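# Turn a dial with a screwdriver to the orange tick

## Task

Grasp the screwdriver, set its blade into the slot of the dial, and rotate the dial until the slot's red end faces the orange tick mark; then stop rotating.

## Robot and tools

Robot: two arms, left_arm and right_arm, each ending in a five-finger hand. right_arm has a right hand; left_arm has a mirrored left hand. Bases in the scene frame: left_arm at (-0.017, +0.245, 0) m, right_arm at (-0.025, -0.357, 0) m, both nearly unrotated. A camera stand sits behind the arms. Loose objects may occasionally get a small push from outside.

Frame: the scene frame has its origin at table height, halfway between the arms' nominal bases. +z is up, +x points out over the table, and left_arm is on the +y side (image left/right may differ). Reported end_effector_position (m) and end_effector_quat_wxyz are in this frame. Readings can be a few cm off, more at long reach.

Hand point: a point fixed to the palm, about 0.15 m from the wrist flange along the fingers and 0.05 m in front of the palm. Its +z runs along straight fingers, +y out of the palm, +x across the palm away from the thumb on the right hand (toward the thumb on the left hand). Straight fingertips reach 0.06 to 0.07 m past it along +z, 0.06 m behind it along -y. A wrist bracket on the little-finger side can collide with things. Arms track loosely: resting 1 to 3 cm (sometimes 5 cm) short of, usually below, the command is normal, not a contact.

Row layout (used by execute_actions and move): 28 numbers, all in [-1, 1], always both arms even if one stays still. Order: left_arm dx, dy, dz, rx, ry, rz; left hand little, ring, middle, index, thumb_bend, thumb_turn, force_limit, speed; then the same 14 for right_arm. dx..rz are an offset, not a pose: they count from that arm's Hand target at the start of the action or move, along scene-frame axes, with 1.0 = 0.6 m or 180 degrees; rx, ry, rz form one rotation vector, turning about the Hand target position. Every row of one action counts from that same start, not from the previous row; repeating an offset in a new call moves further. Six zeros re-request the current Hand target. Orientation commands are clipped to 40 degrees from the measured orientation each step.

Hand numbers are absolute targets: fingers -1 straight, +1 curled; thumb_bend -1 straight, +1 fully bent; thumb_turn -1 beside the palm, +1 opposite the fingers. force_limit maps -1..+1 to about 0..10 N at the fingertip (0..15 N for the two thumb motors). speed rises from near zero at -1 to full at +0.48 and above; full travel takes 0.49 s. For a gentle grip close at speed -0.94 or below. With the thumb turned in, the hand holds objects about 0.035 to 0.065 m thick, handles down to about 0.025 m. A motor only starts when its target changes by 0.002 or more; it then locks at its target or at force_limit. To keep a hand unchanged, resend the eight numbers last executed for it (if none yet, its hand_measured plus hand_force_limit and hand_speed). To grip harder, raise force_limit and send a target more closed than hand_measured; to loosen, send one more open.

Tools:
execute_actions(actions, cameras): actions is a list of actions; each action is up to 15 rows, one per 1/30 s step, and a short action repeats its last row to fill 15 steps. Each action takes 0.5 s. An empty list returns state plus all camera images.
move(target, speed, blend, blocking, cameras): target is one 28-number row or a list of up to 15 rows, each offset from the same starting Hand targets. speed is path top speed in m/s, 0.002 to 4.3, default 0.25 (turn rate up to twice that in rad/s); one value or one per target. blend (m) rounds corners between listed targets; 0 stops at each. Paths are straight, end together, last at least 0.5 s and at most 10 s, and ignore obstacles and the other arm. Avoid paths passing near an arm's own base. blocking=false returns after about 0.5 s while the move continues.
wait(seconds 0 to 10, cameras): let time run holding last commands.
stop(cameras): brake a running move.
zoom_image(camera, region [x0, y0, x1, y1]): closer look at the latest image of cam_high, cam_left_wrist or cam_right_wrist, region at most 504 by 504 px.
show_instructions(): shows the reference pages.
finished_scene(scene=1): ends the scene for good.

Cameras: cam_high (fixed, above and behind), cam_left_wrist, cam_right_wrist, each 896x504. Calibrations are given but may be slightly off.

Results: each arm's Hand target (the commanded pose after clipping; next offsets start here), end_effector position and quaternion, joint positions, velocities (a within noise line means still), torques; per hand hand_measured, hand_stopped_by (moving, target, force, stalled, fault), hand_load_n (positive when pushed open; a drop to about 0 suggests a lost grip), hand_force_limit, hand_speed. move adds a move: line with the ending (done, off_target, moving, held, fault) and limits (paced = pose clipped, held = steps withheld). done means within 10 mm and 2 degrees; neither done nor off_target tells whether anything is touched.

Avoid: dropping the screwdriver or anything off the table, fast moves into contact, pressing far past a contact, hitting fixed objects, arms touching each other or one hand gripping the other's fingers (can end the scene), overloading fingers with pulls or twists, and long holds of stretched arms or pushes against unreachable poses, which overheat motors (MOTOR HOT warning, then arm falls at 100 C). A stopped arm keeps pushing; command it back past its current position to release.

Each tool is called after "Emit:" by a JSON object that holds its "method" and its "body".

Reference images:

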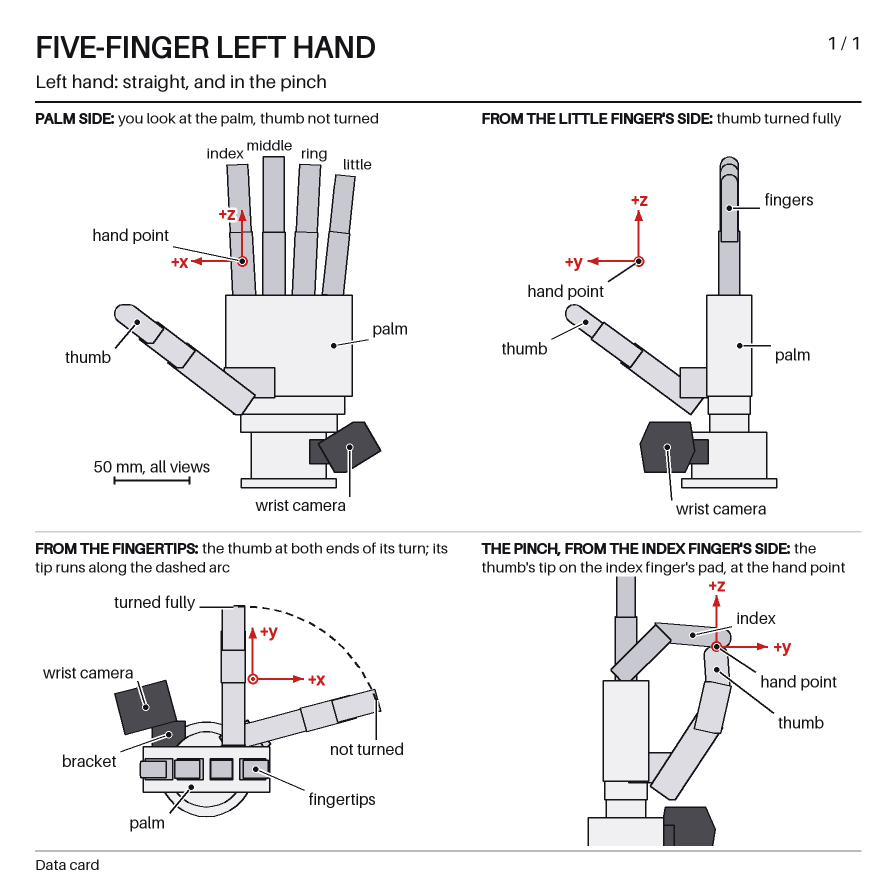

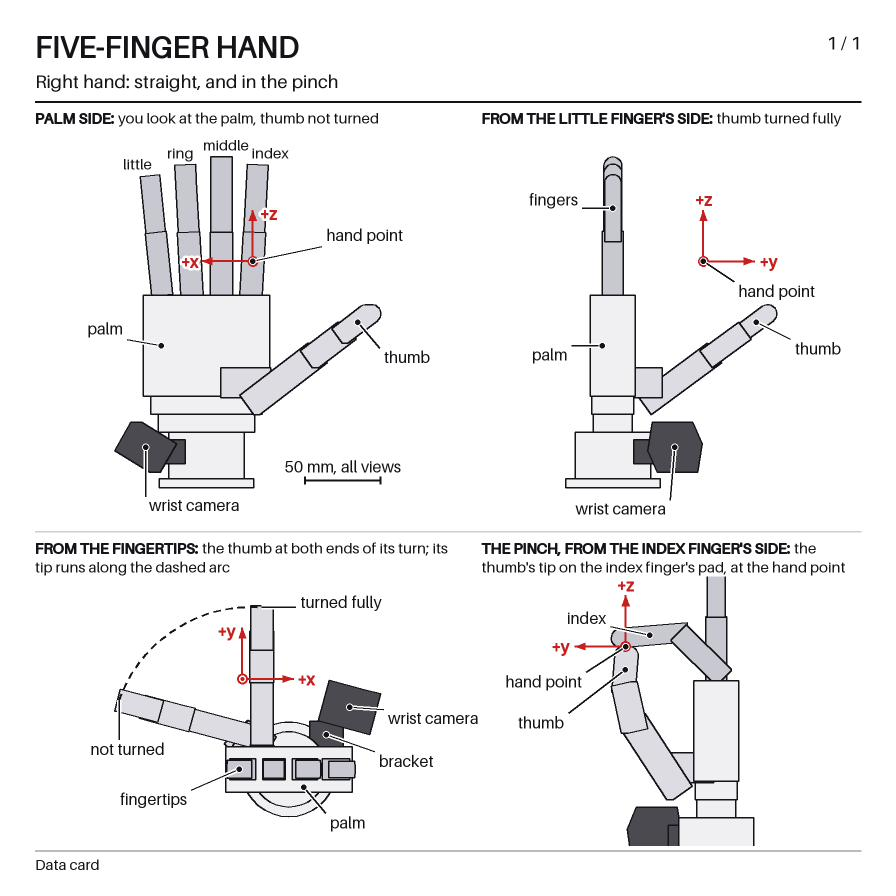

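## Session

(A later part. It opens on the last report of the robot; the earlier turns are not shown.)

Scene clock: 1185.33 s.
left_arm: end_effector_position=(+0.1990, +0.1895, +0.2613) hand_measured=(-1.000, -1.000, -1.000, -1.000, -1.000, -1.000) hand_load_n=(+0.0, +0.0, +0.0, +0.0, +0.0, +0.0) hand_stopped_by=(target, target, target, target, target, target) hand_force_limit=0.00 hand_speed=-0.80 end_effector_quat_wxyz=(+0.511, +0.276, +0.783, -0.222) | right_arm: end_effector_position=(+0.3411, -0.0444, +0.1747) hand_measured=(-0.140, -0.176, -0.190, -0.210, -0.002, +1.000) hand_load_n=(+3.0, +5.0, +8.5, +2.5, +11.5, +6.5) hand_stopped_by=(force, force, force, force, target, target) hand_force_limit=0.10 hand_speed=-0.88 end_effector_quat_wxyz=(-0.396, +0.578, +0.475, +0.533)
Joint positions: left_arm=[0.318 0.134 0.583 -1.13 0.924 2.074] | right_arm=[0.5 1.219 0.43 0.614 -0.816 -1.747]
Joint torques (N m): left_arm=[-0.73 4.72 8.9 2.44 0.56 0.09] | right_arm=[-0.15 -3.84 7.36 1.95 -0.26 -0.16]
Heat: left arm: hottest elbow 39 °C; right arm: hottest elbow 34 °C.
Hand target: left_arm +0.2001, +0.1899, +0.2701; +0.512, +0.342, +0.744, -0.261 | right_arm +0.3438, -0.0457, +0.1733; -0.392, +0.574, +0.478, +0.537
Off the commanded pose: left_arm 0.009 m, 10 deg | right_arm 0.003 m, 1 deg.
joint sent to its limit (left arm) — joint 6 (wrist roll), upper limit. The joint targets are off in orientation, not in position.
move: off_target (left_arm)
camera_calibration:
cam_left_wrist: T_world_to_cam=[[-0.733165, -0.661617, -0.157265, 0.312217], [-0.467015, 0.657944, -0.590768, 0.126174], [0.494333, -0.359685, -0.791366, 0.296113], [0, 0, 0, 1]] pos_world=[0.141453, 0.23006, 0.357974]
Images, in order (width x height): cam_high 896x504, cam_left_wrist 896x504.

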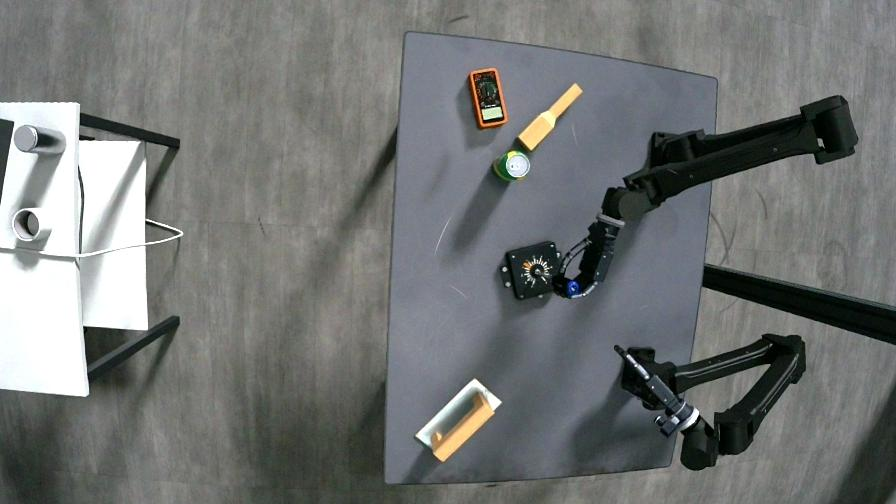

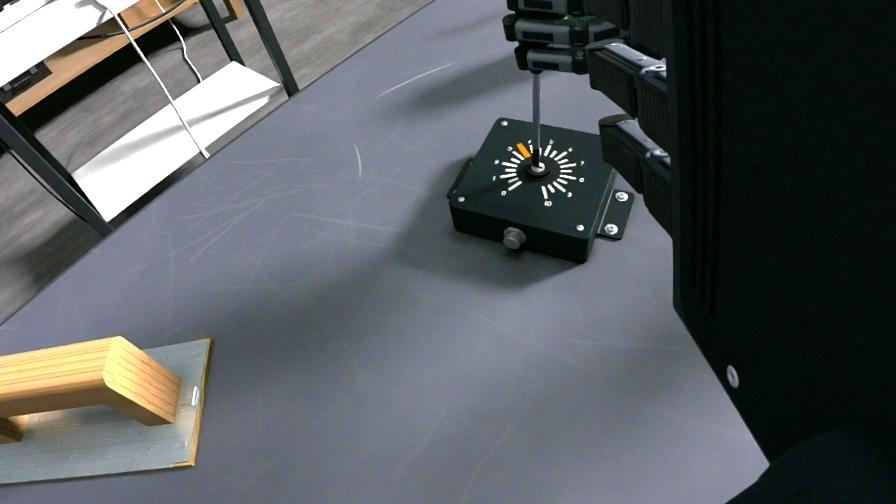

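Emit:
{"method": "move", "body": {"target": [[0,0,0,0,0,0,-1,-1,-1,-1,-1,-1,0,-0.8, -0.035,0.0385,0.09,0,0,0,0.35,0.35,0.35,0.35,0,1,0.1,-0.88],[0,0,0,0,0,0,-1,-1,-1,-1,-1,-1,0,-0.8, -0.005,0,0.07,0,0,0,0.35,0.35,0.35,0.35,0,1,0.1,-0.88],[0,0,0,0,0,0,-1,-1,-1,-1,-1,-1,0,-0.8, -0.005,0,0.0,0,0,0,0.35,0.35,0.35,0.35,0,1,0.1,-0.88]], "speed": [0.15,0.1,0.06], "blend": [0,0,0], "cameras": ["cam_high","cam_left_wrist"]}}

Emit:
{"method": "zoom_image", "body": {"camera": "cam_high", "region": [530, 262, 554, 280]}}

Emit:
{"method": "zoom_image", "body": {"camera": "cam_left_wrist", "region": [520, 146, 556, 176]}}

Scene clock: 1214.77 s.
left_arm: end_effector_position=(+0.1990, +0.1895, +0.2613) hand_measured=(-1.000, -1.000, -1.000, -1.000, -1.000, -1.000) hand_load_n=(+0.0, +0.0, +0.0, +0.0, +0.0, +0.0) hand_stopped_by=(target, target, target, target, target, target) hand_force_limit=0.00 hand_speed=-0.80 end_effector_quat_wxyz=(+0.511, +0.276, +0.783, -0.222) | right_arm: end_effector_position=(+0.3381, -0.0444, +0.1733) hand_measured=(-0.140, -0.176, -0.190, -0.210, -0.002, +1.000) hand_load_n=(+2.5, +5.0, +8.5, +2.5, +12.0, +6.5) hand_stopped_by=(force, force, force, force, target, target) hand_force_limit=0.10 hand_speed=-0.88 end_effector_quat_wxyz=(-0.396, +0.579, +0.475, +0.531)
Joint positions: left_arm=[0.318 0.134 0.583 -1.13 0.924 2.074] | right_arm=[0.505 1.213 0.424 0.612 -0.811 -1.746]
Joint torques (N m): left_arm=[-0.09 4.72 8.57 2.59 0.55 0.1] | right_arm=[-0.32 -3.43 7.47 2.1 -0.27 -0.11]
Heat: left arm: hottest elbow 39 °C; right arm: hottest elbow 34 °C.
Hand target: left_arm +0.2001, +0.1899, +0.2701; +0.512, +0.342, +0.744, -0.261 | right_arm +0.3409, -0.0458, +0.1731; -0.391, +0.574, +0.478, +0.537
Off the commanded pose: left_arm 0.009 m, 10 deg | right_arm 0.003 m, 1 deg.
joint sent to its limit (left arm) — joint 6 (wrist roll), upper limit. The joint targets are off in orientation, not in position.
move: off_target (left_arm)
camera_calibration:
cam_left_wrist: T_world_to_cam=[[-0.733165, -0.661617, -0.157265, 0.312217], [-0.467015, 0.657944, -0.590768, 0.126174], [0.494333, -0.359685, -0.791366, 0.296113], [0, 0, 0, 1]] pos_world=[0.141453, 0.23006, 0.357974]
Images, in order (width x height): cam_high 896x504, cam_left_wrist 896x504.

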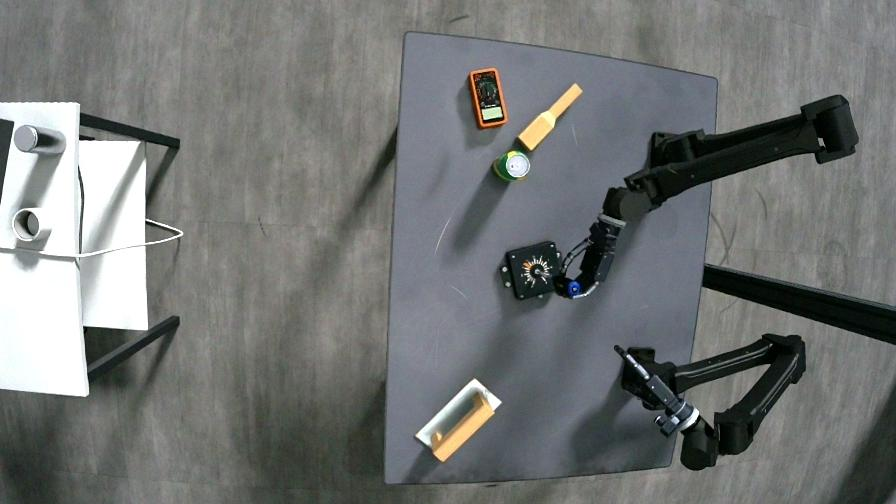

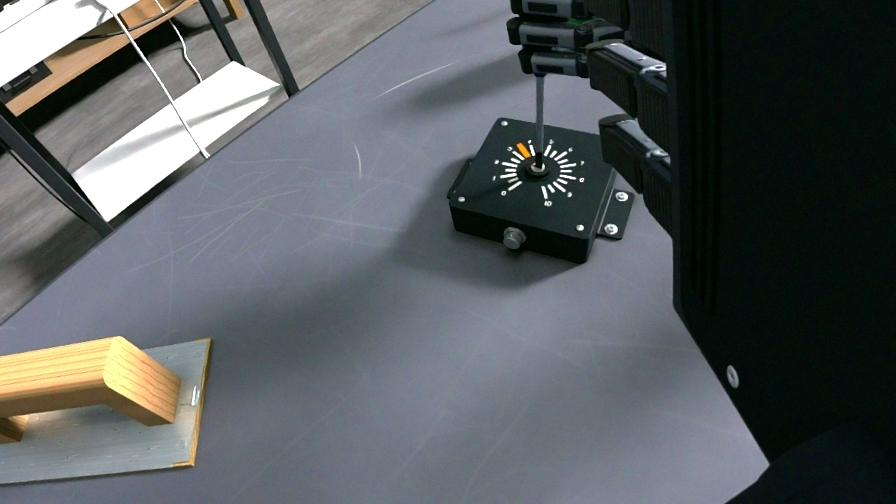

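Scaled by 21.000 from the camera's 896x504 image, which has a finer 1280x720 frame.

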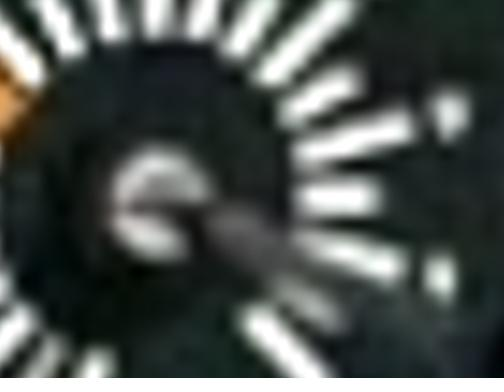

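Scaled by 14.000 from the camera's 896x504 image, which has a finer 1280x720 frame.

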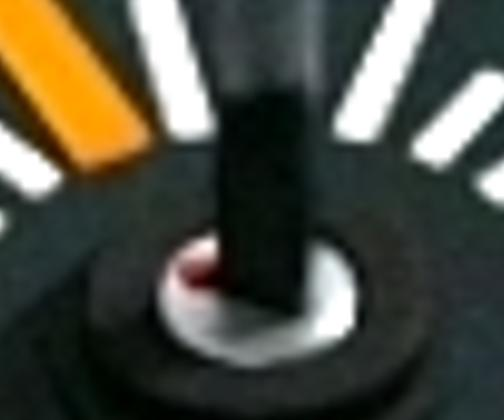

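Emit:
{"method": "move", "body": {"target": [0,0,0,0,0,0,-1,-1,-1,-1,-1,-1,0,-0.8, 0.001,0,-0.01,0,0,0,0.35,0.35,0.35,0.35,0,1,0.1,-0.88], "speed": 0.05, "cameras": ["cam_high","cam_left_wrist"]}}

Emit:
{"method": "zoom_image", "body": {"camera": "cam_left_wrist", "region": [520, 146, 556, 176]}}

Scene clock: 1229.93 s.
left_arm: end_effector_position=(+0.1990, +0.1895, +0.2613) hand_measured=(-1.000, -1.000, -1.000, -1.000, -1.000, -1.000) hand_load_n=(+0.0, +0.0, +0.0, +0.0, +0.0, +0.0) hand_stopped_by=(target, target, target, target, target, target) hand_force_limit=0.00 hand_speed=-0.80 end_effector_quat_wxyz=(+0.511, +0.276, +0.783, -0.222) | right_arm: end_effector_position=(+0.3384, -0.0436, +0.1721) hand_measured=(-0.140, -0.176, -0.190, -0.210, -0.002, +1.000) hand_load_n=(+4.5, +5.5, +7.5, +1.0, +12.5, +5.5) hand_stopped_by=(force, force, force, force, target, target) hand_force_limit=0.10 hand_speed=-0.88 end_effector_quat_wxyz=(-0.396, +0.574, +0.476, +0.535)
Joint positions: left_arm=[0.318 0.134 0.583 -1.13 0.924 2.074] | right_arm=[0.505 1.228 0.419 0.644 -0.815 -1.746]
Joint torques (N m): left_arm=[-0.21 4.54 8.96 2.44 0.5 0.06] | right_arm=[-0.5 -3.25 7.27 1.92 -0.18 -0.16]
Heat: left arm: hottest elbow 39 °C; right arm: hottest elbow 34 °C.
Hand target: left_arm +0.2001, +0.1899, +0.2701; +0.512, +0.342, +0.744, -0.261 | right_arm +0.3415, -0.0458, +0.1673; -0.391, +0.574, +0.478, +0.537
Off the commanded pose: left_arm 0.009 m, 10 deg | right_arm 0.006 m, 1 deg.
joint sent to its limit (left arm) — joint 6 (wrist roll), upper limit. The joint targets are off in orientation, not in position.
move: off_target (left_arm)
camera_calibration:
cam_left_wrist: T_world_to_cam=[[-0.733165, -0.661617, -0.157265, 0.312217], [-0.467015, 0.657944, -0.590768, 0.126174], [0.494333, -0.359685, -0.791366, 0.296113], [0, 0, 0, 1]] pos_world=[0.141453, 0.23006, 0.357974]
Images, in order (width x height): cam_high 896x504, cam_left_wrist 896x504.

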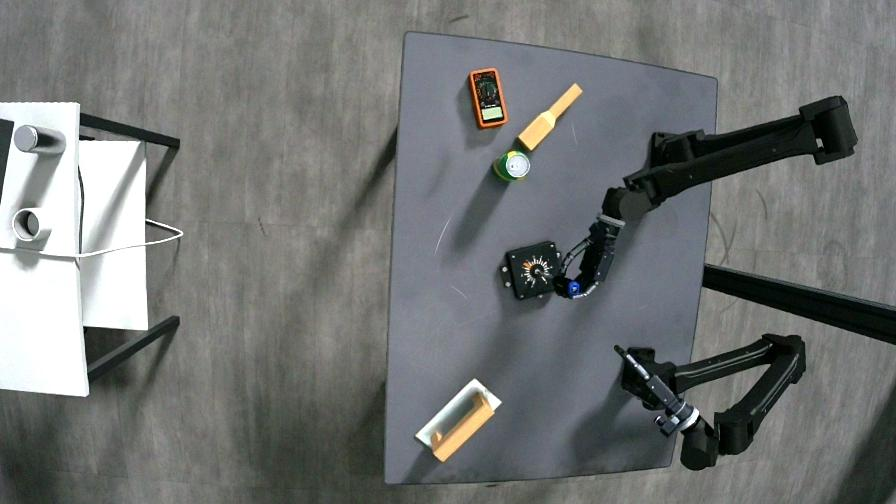

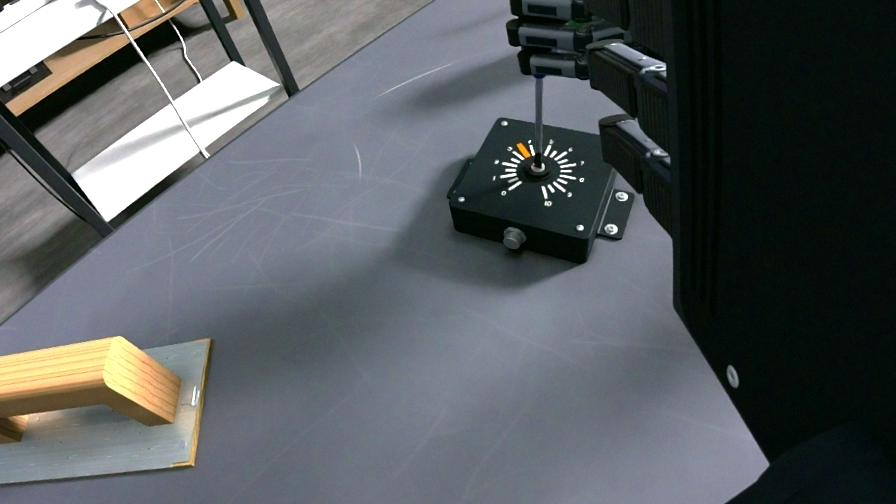

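Scaled by 14.000 from the camera's 896x504 image, which has a finer 1280x720 frame.

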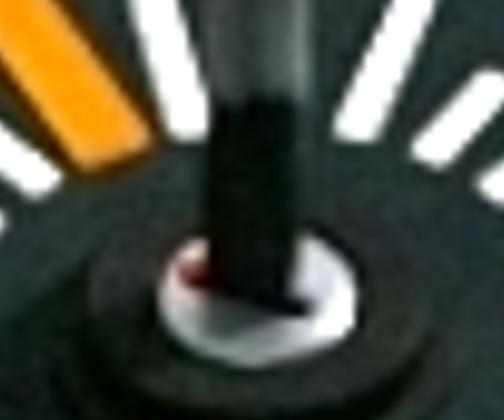

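Emit:
{"method": "move", "body": {"target": [0,0,0,0,0,0,-1,-1,-1,-1,-1,-1,0,-0.8, -0.0038,0.001,0,0,0,-0.0556,0.35,0.35,0.35,0.35,0,1,0.1,-0.88], "speed": 0.1, "cameras": ["cam_high","cam_left_wrist"]}}

Emit:
{"method": "zoom_image", "body": {"camera": "cam_left_wrist", "region": [500, 60, 580, 190]}}

Emit:
{"method": "zoom_image", "body": {"camera": "cam_left_wrist", "region": [520, 146, 556, 176]}}

Scene clock: 1273.10 s.
left_arm: end_effector_position=(+0.1990, +0.1895, +0.2613) hand_measured=(-1.000, -1.000, -1.000, -1.000, -1.000, -1.000) hand_load_n=(+0.0, +0.0, +0.0, +0.0, +0.0, +0.0) hand_stopped_by=(target, target, target, target, target, target) hand_force_limit=0.00 hand_speed=-0.80 end_effector_quat_wxyz=(+0.511, +0.276, +0.783, -0.222) | right_arm: end_effector_position=(+0.3423, -0.0426, +0.1720) hand_measured=(-0.140, -0.176, -0.190, -0.210, -0.004, +1.000) hand_load_n=(+0.5, +4.5, +8.5, +3.0, +15.0, +4.0) hand_stopped_by=(force, force, force, force, target, target) hand_force_limit=0.10 hand_speed=-0.88 end_effector_quat_wxyz=(-0.341, +0.606, +0.434, +0.573)
Joint positions: left_arm=[0.318 0.134 0.583 -1.13 0.924 2.074] | right_arm=[0.613 1.213 0.39 0.693 -0.538 -1.723]
Joint torques (N m): left_arm=[-1.44 4.48 8.87 2.51 0.55 0.12] | right_arm=[0.21 -4.6 6.46 1.48 0.42 0.26]
Heat: left arm: hottest elbow 39 °C; right arm: hottest elbow 33 °C.
Hand target: left_arm +0.2001, +0.1899, +0.2701; +0.512, +0.342, +0.744, -0.261 | right_arm +0.3391, -0.0451, +0.1672; -0.343, +0.614, +0.426, +0.569
Off the commanded pose: left_arm 0.009 m, 10 deg | right_arm 0.006 m, 1 deg.
joint sent to its limit (left arm) — joint 6 (wrist roll), upper limit. The joint targets are off in orientation, not in position.
move: off_target (left_arm)
camera_calibration:
cam_left_wrist: T_world_to_cam=[[-0.733165, -0.661617, -0.157265, 0.312217], [-0.467015, 0.657944, -0.590768, 0.126174], [0.494333, -0.359685, -0.791366, 0.296113], [0, 0, 0, 1]] pos_world=[0.141453, 0.23006, 0.357974]
Images, in order (width x height): cam_high 896x504, cam_left_wrist 896x504.

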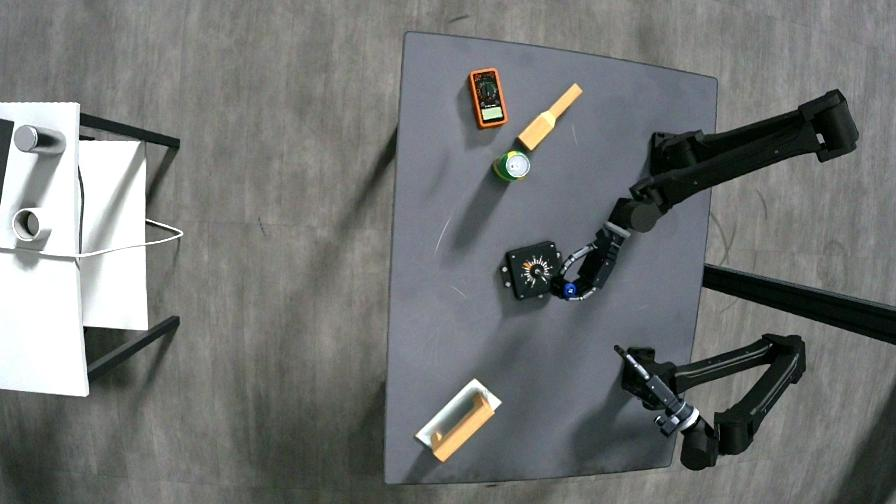

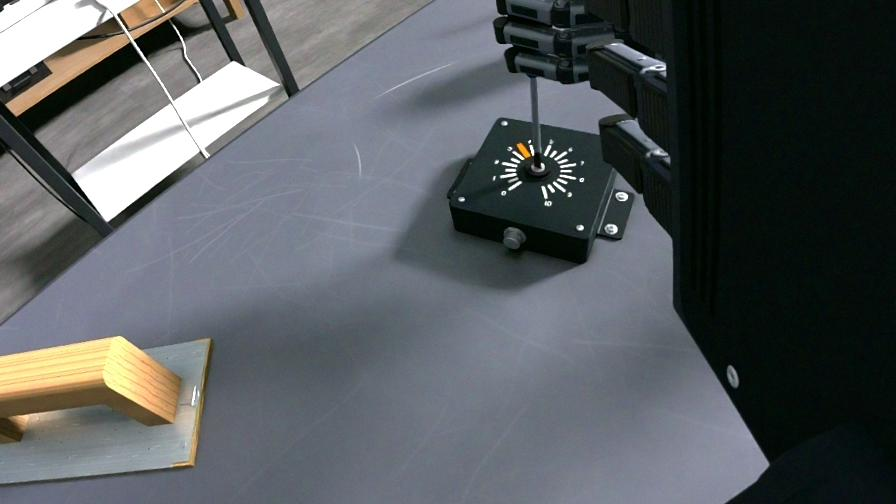

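Scaled by 3.877 from the camera's 896x504 image, which has a finer 1280x720 frame.

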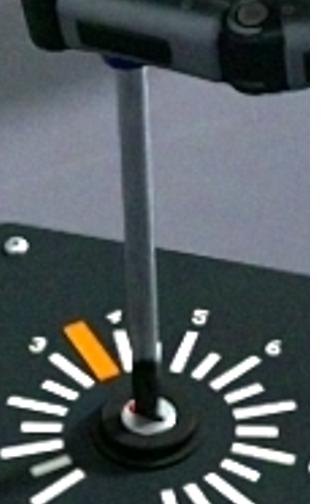

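Scaled by 14.000 from the camera's 896x504 image, which has a finer 1280x720 frame.

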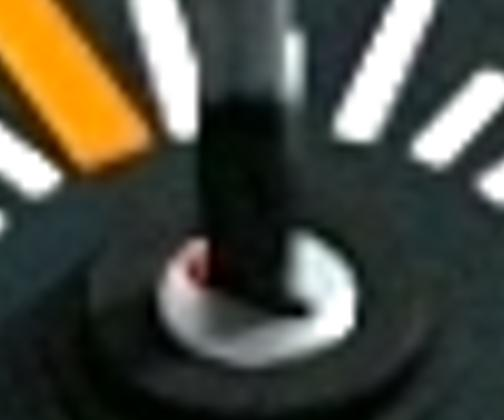

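Emit:
{"method": "zoom_image", "body": {"camera": "cam_high", "region": [520, 255, 600, 315]}}

Scaled by 6.300 from the camera's 896x504 image, which has a finer 1280x720 frame.

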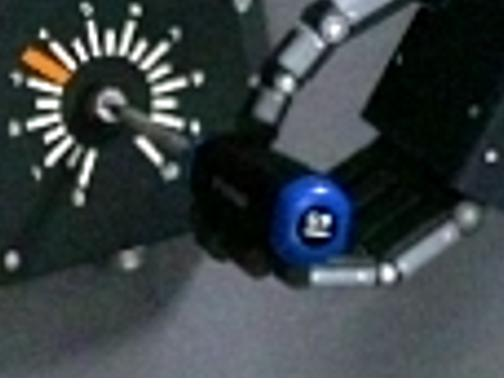

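Emit:
{"method": "move", "body": {"target": [0,0,0,0,0,0,-1,-1,-1,-1,-1,-1,0,-0.8, -0.0078,-0.0083,0,0,0,-0.0556,0.35,0.35,0.35,0.35,0,1,0.1,-0.88], "speed": 0.1, "cameras": ["cam_high","cam_left_wrist"]}}

Emit:
{"method": "zoom_image", "body": {"camera": "cam_left_wrist", "region": [500, 60, 580, 190]}}

Emit:
{"method": "zoom_image", "body": {"camera": "cam_left_wrist", "region": [520, 146, 556, 176]}}

Emit:
{"method": "zoom_image", "body": {"camera": "cam_high", "region": [520, 255, 600, 315]}}

Scene clock: 1301.90 s.
left_arm: end_effector_position=(+0.1990, +0.1895, +0.2613) hand_measured=(-1.000, -1.000, -1.000, -1.000, -1.000, -1.000) hand_load_n=(+0.0, +0.0, +0.0, +0.0, +0.0, +0.0) hand_stopped_by=(target, target, target, target, target, target) hand_force_limit=0.00 hand_speed=-0.80 end_effector_quat_wxyz=(+0.511, +0.276, +0.783, -0.222) | right_arm: end_effector_position=(+0.3385, -0.0454, +0.1726) hand_measured=(-0.140, -0.176, -0.190, -0.210, -0.004, +1.000) hand_load_n=(+0.0, +1.0, +9.0, +6.5, +15.0, +7.5) hand_stopped_by=(force, force, force, force, target, target) hand_force_limit=0.10 hand_speed=-0.88 end_effector_quat_wxyz=(-0.291, +0.641, +0.379, +0.601)
Joint positions: left_arm=[0.318 0.134 0.583 -1.13 0.924 2.074] | right_arm=[0.736 1.191 0.37 0.708 -0.244 -1.681]
Joint torques (N m): left_arm=[-0.67 4.72 8.92 2.59 0.53 0.11] | right_arm=[-0.15 -4.89 6.32 1.58 0.52 0.26]
Heat: left arm: hottest elbow 39 °C; right arm: hottest elbow 33 °C.
Hand target: left_arm +0.2001, +0.1899, +0.2701; +0.512, +0.342, +0.744, -0.261 | right_arm +0.3346, -0.0501, +0.1673; -0.292, +0.648, +0.371, +0.597
Off the commanded pose: left_arm 0.009 m, 10 deg | right_arm 0.008 m, 1 deg.
joint sent to its limit (left arm) — joint 6 (wrist roll), upper limit. The joint targets are off in orientation, not in position.
move: off_target (left_arm)
camera_calibration:
cam_left_wrist: T_world_to_cam=[[-0.733165, -0.661617, -0.157265, 0.312217], [-0.467015, 0.657944, -0.590768, 0.126174], [0.494333, -0.359685, -0.791366, 0.296113], [0, 0, 0, 1]] pos_world=[0.141453, 0.23006, 0.357974]
Images, in order (width x height): cam_high 896x504, cam_left_wrist 896x504.

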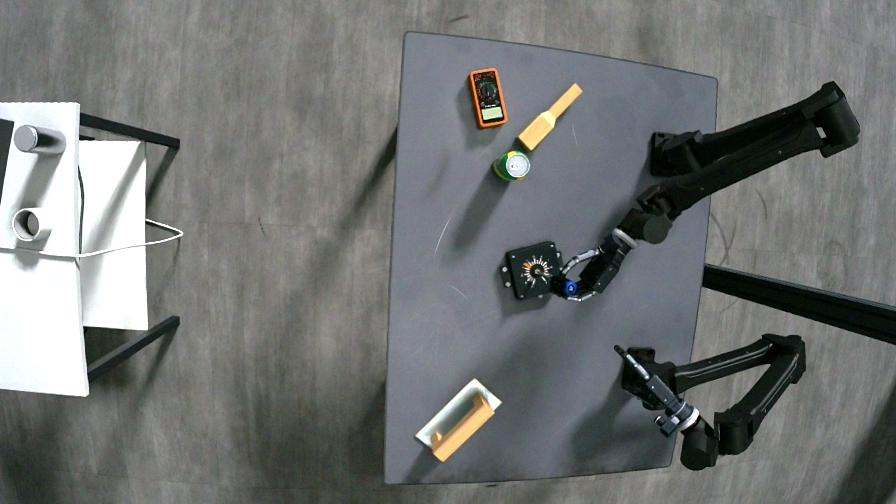

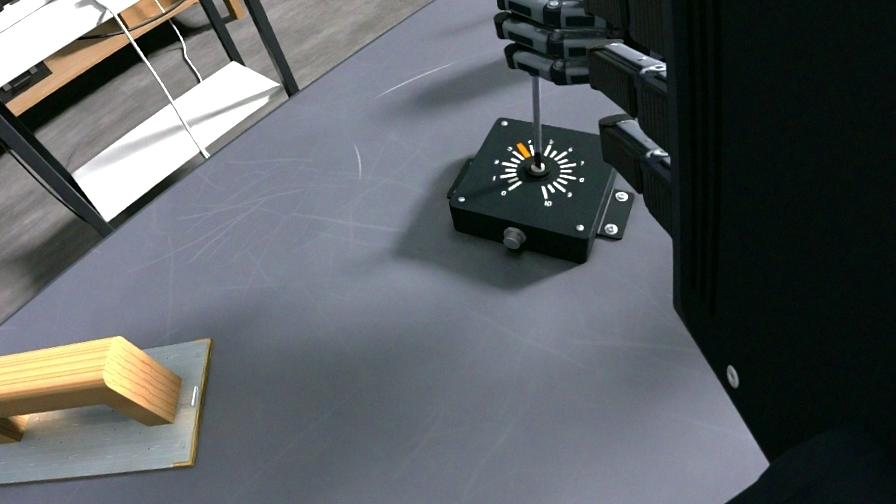

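Scaled by 3.877 from the camera's 896x504 image, which has a finer 1280x720 frame.

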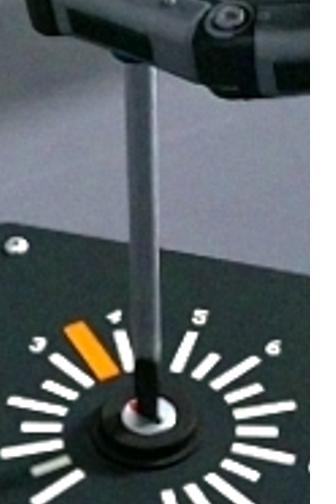

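Scaled by 14.000 from the camera's 896x504 image, which has a finer 1280x720 frame.

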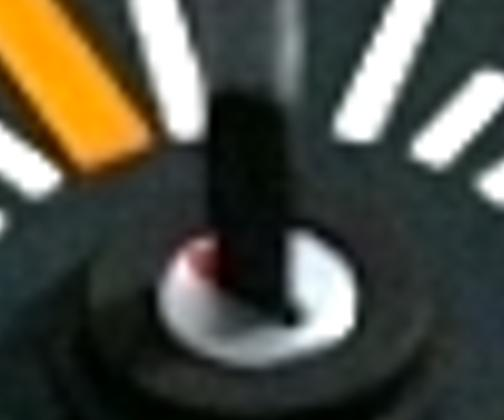

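Scaled by 6.300 from the camera's 896x504 image, which has a finer 1280x720 frame.

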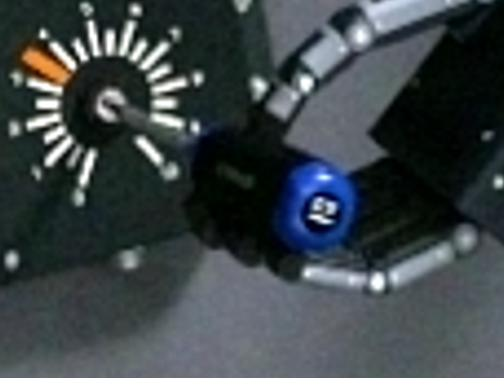

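Emit:
{"method": "move", "body": {"target": [0,0,0,0,0,0,-1,-1,-1,-1,-1,-1,0,-0.8, -0.0048,-0.0045,0,0,0,-0.05,0.35,0.35,0.35,0.35,0,1,0.1,-0.88], "speed": 0.1, "cameras": ["cam_high","cam_left_wrist"]}}

Emit:
{"method": "zoom_image", "body": {"camera": "cam_left_wrist", "region": [500, 60, 580, 190]}}

Emit:
{"method": "zoom_image", "body": {"camera": "cam_left_wrist", "region": [520, 146, 556, 176]}}

Emit:
{"method": "zoom_image", "body": {"camera": "cam_high", "region": [520, 255, 600, 315]}}

Scene clock: 1325.50 s.
left_arm: end_effector_position=(+0.1990, +0.1895, +0.2613) hand_measured=(-1.000, -1.000, -1.000, -1.000, -1.000, -1.000) hand_load_n=(+0.0, +0.0, +0.0, +0.0, +0.0, +0.0) hand_stopped_by=(target, target, target, target, target, target) hand_force_limit=0.00 hand_speed=-0.80 end_effector_quat_wxyz=(+0.511, +0.276, +0.783, -0.222) | right_arm: end_effector_position=(+0.3330, -0.0486, +0.1728) hand_measured=(-0.140, -0.176, -0.190, -0.212, -0.004, +1.000) hand_load_n=(+0.0, +0.0, +8.0, +10.5, +16.0, +11.5) hand_stopped_by=(force, force, force, force, target, target) hand_force_limit=0.10 hand_speed=-0.88 end_effector_quat_wxyz=(-0.247, +0.669, +0.325, +0.621)
Joint positions: left_arm=[0.318 0.134 0.583 -1.13 0.924 2.074] | right_arm=[0.849 1.191 0.37 0.713 0.021 -1.641]
Joint torques (N m): left_arm=[-0.44 3.78 8.79 2.54 0.57 0.06] | right_arm=[0.44 -4.01 6.75 1.72 0.65 0.13]
Heat: left arm: hottest elbow 39 °C; right arm: hottest elbow 32 °C.
Hand target: left_arm +0.2001, +0.1899, +0.2701; +0.512, +0.342, +0.744, -0.261 | right_arm +0.3317, -0.0528, +0.1674; -0.244, +0.675, +0.319, +0.618
Off the commanded pose: left_arm 0.009 m, 10 deg | right_arm 0.007 m, 1 deg.
joint sent to its limit (left arm) — joint 6 (wrist roll), upper limit. The joint targets are off in orientation, not in position.
move: off_target (left_arm)
camera_calibration:
cam_left_wrist: T_world_to_cam=[[-0.733165, -0.661617, -0.157265, 0.312217], [-0.467015, 0.657944, -0.590768, 0.126174], [0.494333, -0.359685, -0.791366, 0.296113], [0, 0, 0, 1]] pos_world=[0.141453, 0.23006, 0.357974]
Images, in order (width x height): cam_high 896x504, cam_left_wrist 896x504.

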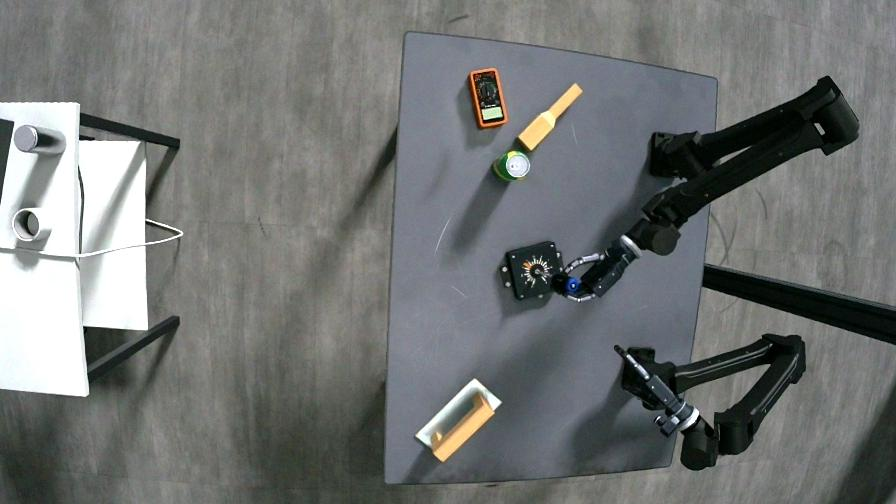

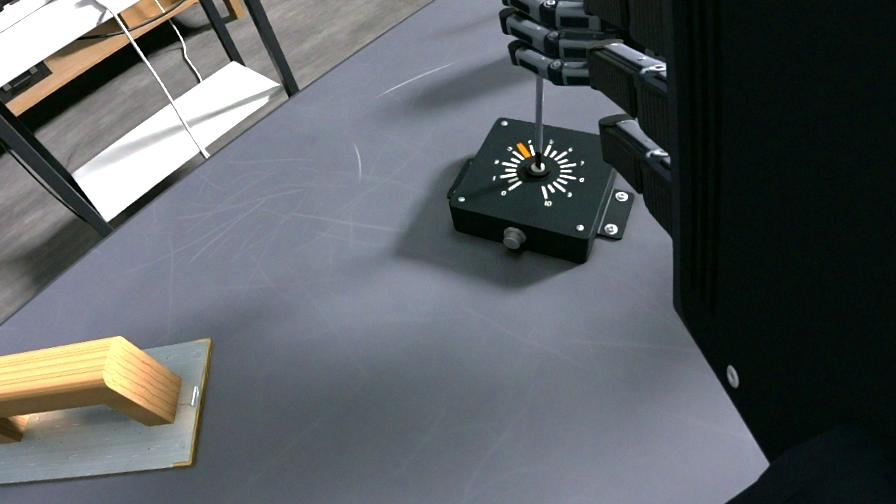

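Scaled by 3.877 from the camera's 896x504 image, which has a finer 1280x720 frame.

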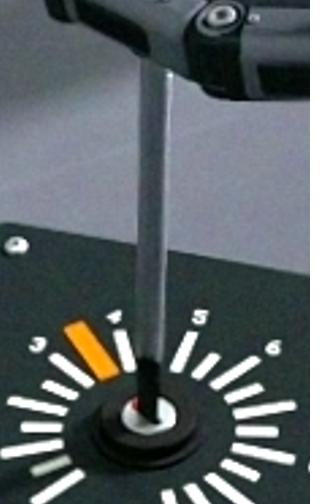

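Scaled by 14.000 from the camera's 896x504 image, which has a finer 1280x720 frame.

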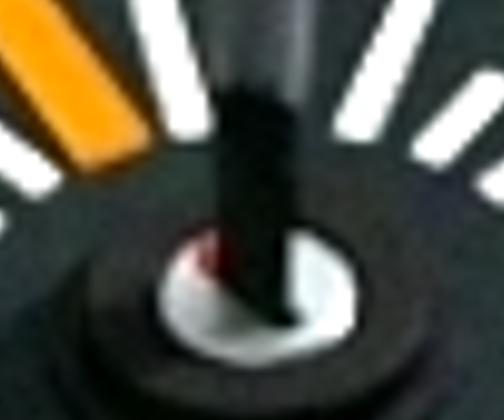

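Scaled by 6.300 from the camera's 896x504 image, which has a finer 1280x720 frame.

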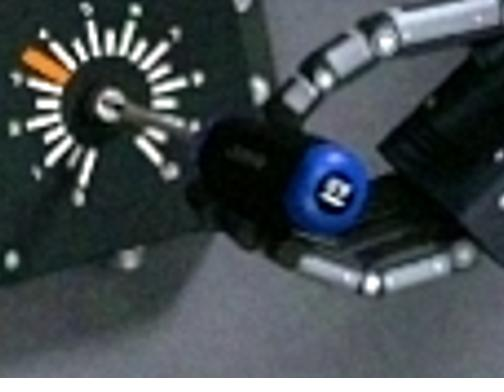

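Emit:
{"method": "zoom_image", "body": {"camera": "cam_high", "region": [560, 274, 584, 292]}}

Emit:
{"method": "zoom_image", "body": {"camera": "cam_left_wrist", "region": [528, 154, 548, 170]}}

Scaled by 21.000 from the camera's 896x504 image, which has a finer 1280x720 frame.

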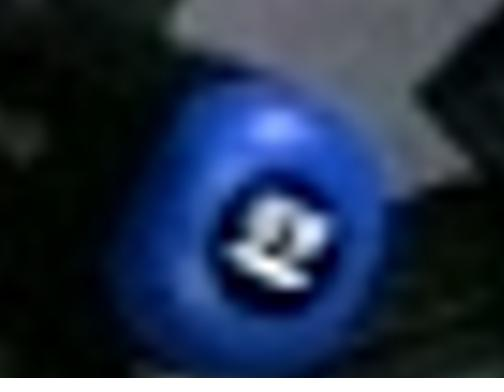

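Scaled by 25.200 from the camera's 896x504 image, which has a finer 1280x720 frame.

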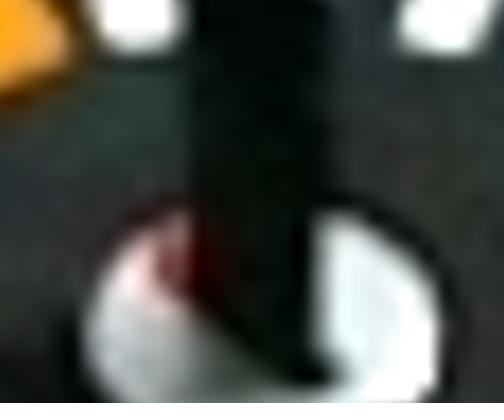

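Emit:
{"method": "move", "body": {"target": [0,0,0,0,0,0,-1,-1,-1,-1,-1,-1,0,-0.8, -0.0008,0.0035,0.0017,0,0,-0.05,0.35,0.35,0.35,0.35,0,1,0.1,-0.88], "speed": 0.1, "cameras": ["cam_high","cam_left_wrist"]}}

Emit:
{"method": "zoom_image", "body": {"camera": "cam_left_wrist", "region": [500, 60, 580, 190]}}

Emit:
{"method": "zoom_image", "body": {"camera": "cam_left_wrist", "region": [520, 146, 556, 176]}}

Emit:
{"method": "zoom_image", "body": {"camera": "cam_high", "region": [520, 255, 600, 315]}}

Scene clock: 1369.20 s.
left_arm: end_effector_position=(+0.1990, +0.1895, +0.2613) hand_measured=(-1.000, -1.000, -1.000, -1.000, -1.000, -1.000) hand_load_n=(+0.0, +0.0, +0.0, +0.0, +0.0, +0.0) hand_stopped_by=(target, target, target, target, target, target) hand_force_limit=0.00 hand_speed=-0.80 end_effector_quat_wxyz=(+0.511, +0.276, +0.783, -0.222) | right_arm: end_effector_position=(+0.3269, -0.0507, +0.1718) hand_measured=(-0.140, -0.176, -0.190, -0.212, -0.004, +1.000) hand_load_n=(+0.0, +0.0, +7.5, +13.5, +17.0, +14.0) hand_stopped_by=(force, force, force, force, target, target) hand_force_limit=0.10 hand_speed=-0.88 end_effector_quat_wxyz=(-0.204, +0.692, +0.270, +0.638)
Joint positions: left_arm=[0.318 0.134 0.583 -1.13 0.924 2.074] | right_arm=[0.955 1.221 0.387 0.726 0.275 -1.604]
Joint torques (N m): left_arm=[-0.15 4.07 8.77 2.47 0.6 0.1] | right_arm=[0.03 -3.25 8.77 1.28 0.96 0.06]
Heat: left arm: hottest elbow 39 °C; right arm: hottest elbow 31 °C.
Hand target: left_arm +0.2001, +0.1899, +0.2701; +0.512, +0.342, +0.744, -0.261 | right_arm +0.3311, -0.0507, +0.1683; -0.195, +0.698, +0.265, +0.636
Off the commanded pose: left_arm 0.009 m, 10 deg | right_arm 0.005 m, 1 deg.
joint sent to its limit (left arm) — joint 6 (wrist roll), upper limit. The joint targets are off in orientation, not in position.
move: off_target (left_arm)
camera_calibration:
cam_left_wrist: T_world_to_cam=[[-0.733165, -0.661617, -0.157265, 0.312217], [-0.467015, 0.657944, -0.590768, 0.126174], [0.494333, -0.359685, -0.791366, 0.296113], [0, 0, 0, 1]] pos_world=[0.141453, 0.23006, 0.357974]
Images, in order (width x height): cam_high 896x504, cam_left_wrist 896x504.

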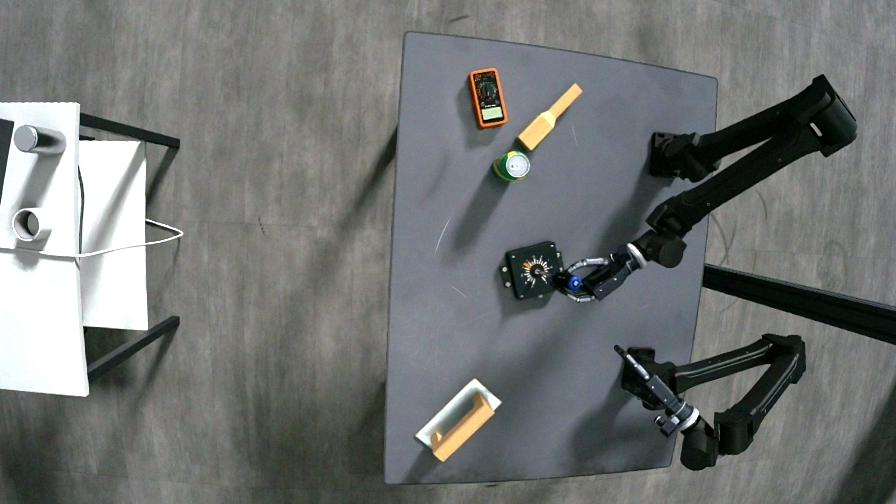

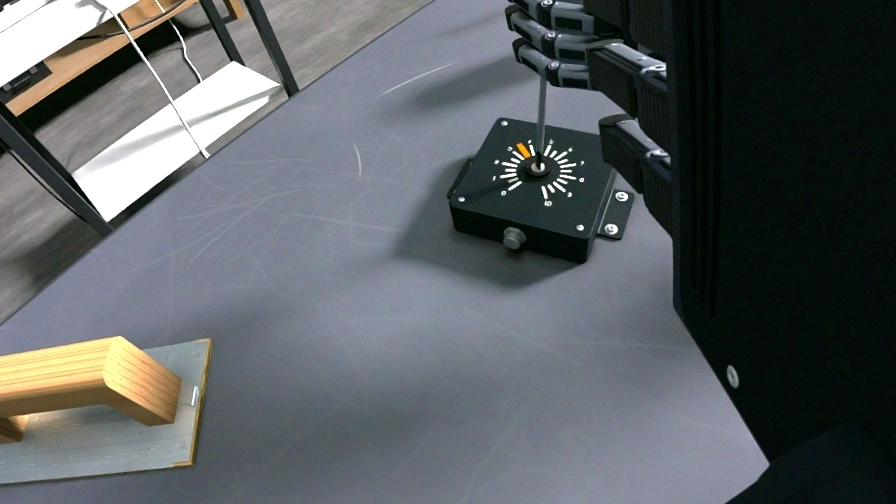

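Scaled by 3.877 from the camera's 896x504 image, which has a finer 1280x720 frame.

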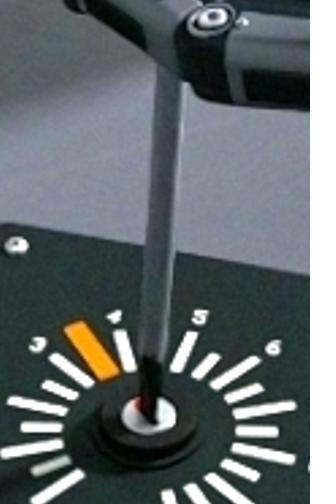

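Scaled by 14.000 from the camera's 896x504 image, which has a finer 1280x720 frame.

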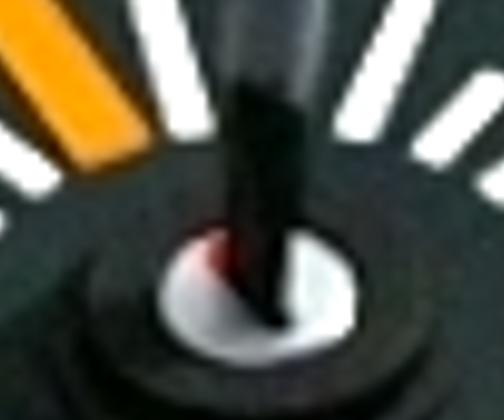

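Scaled by 6.300 from the camera's 896x504 image, which has a finer 1280x720 frame.

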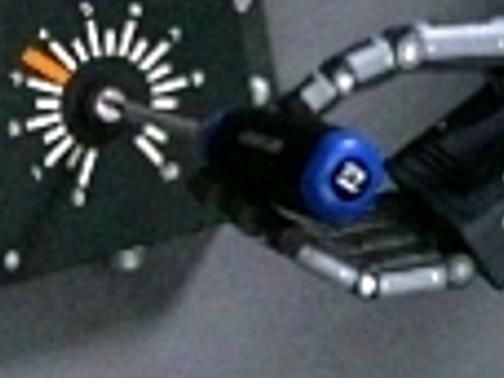

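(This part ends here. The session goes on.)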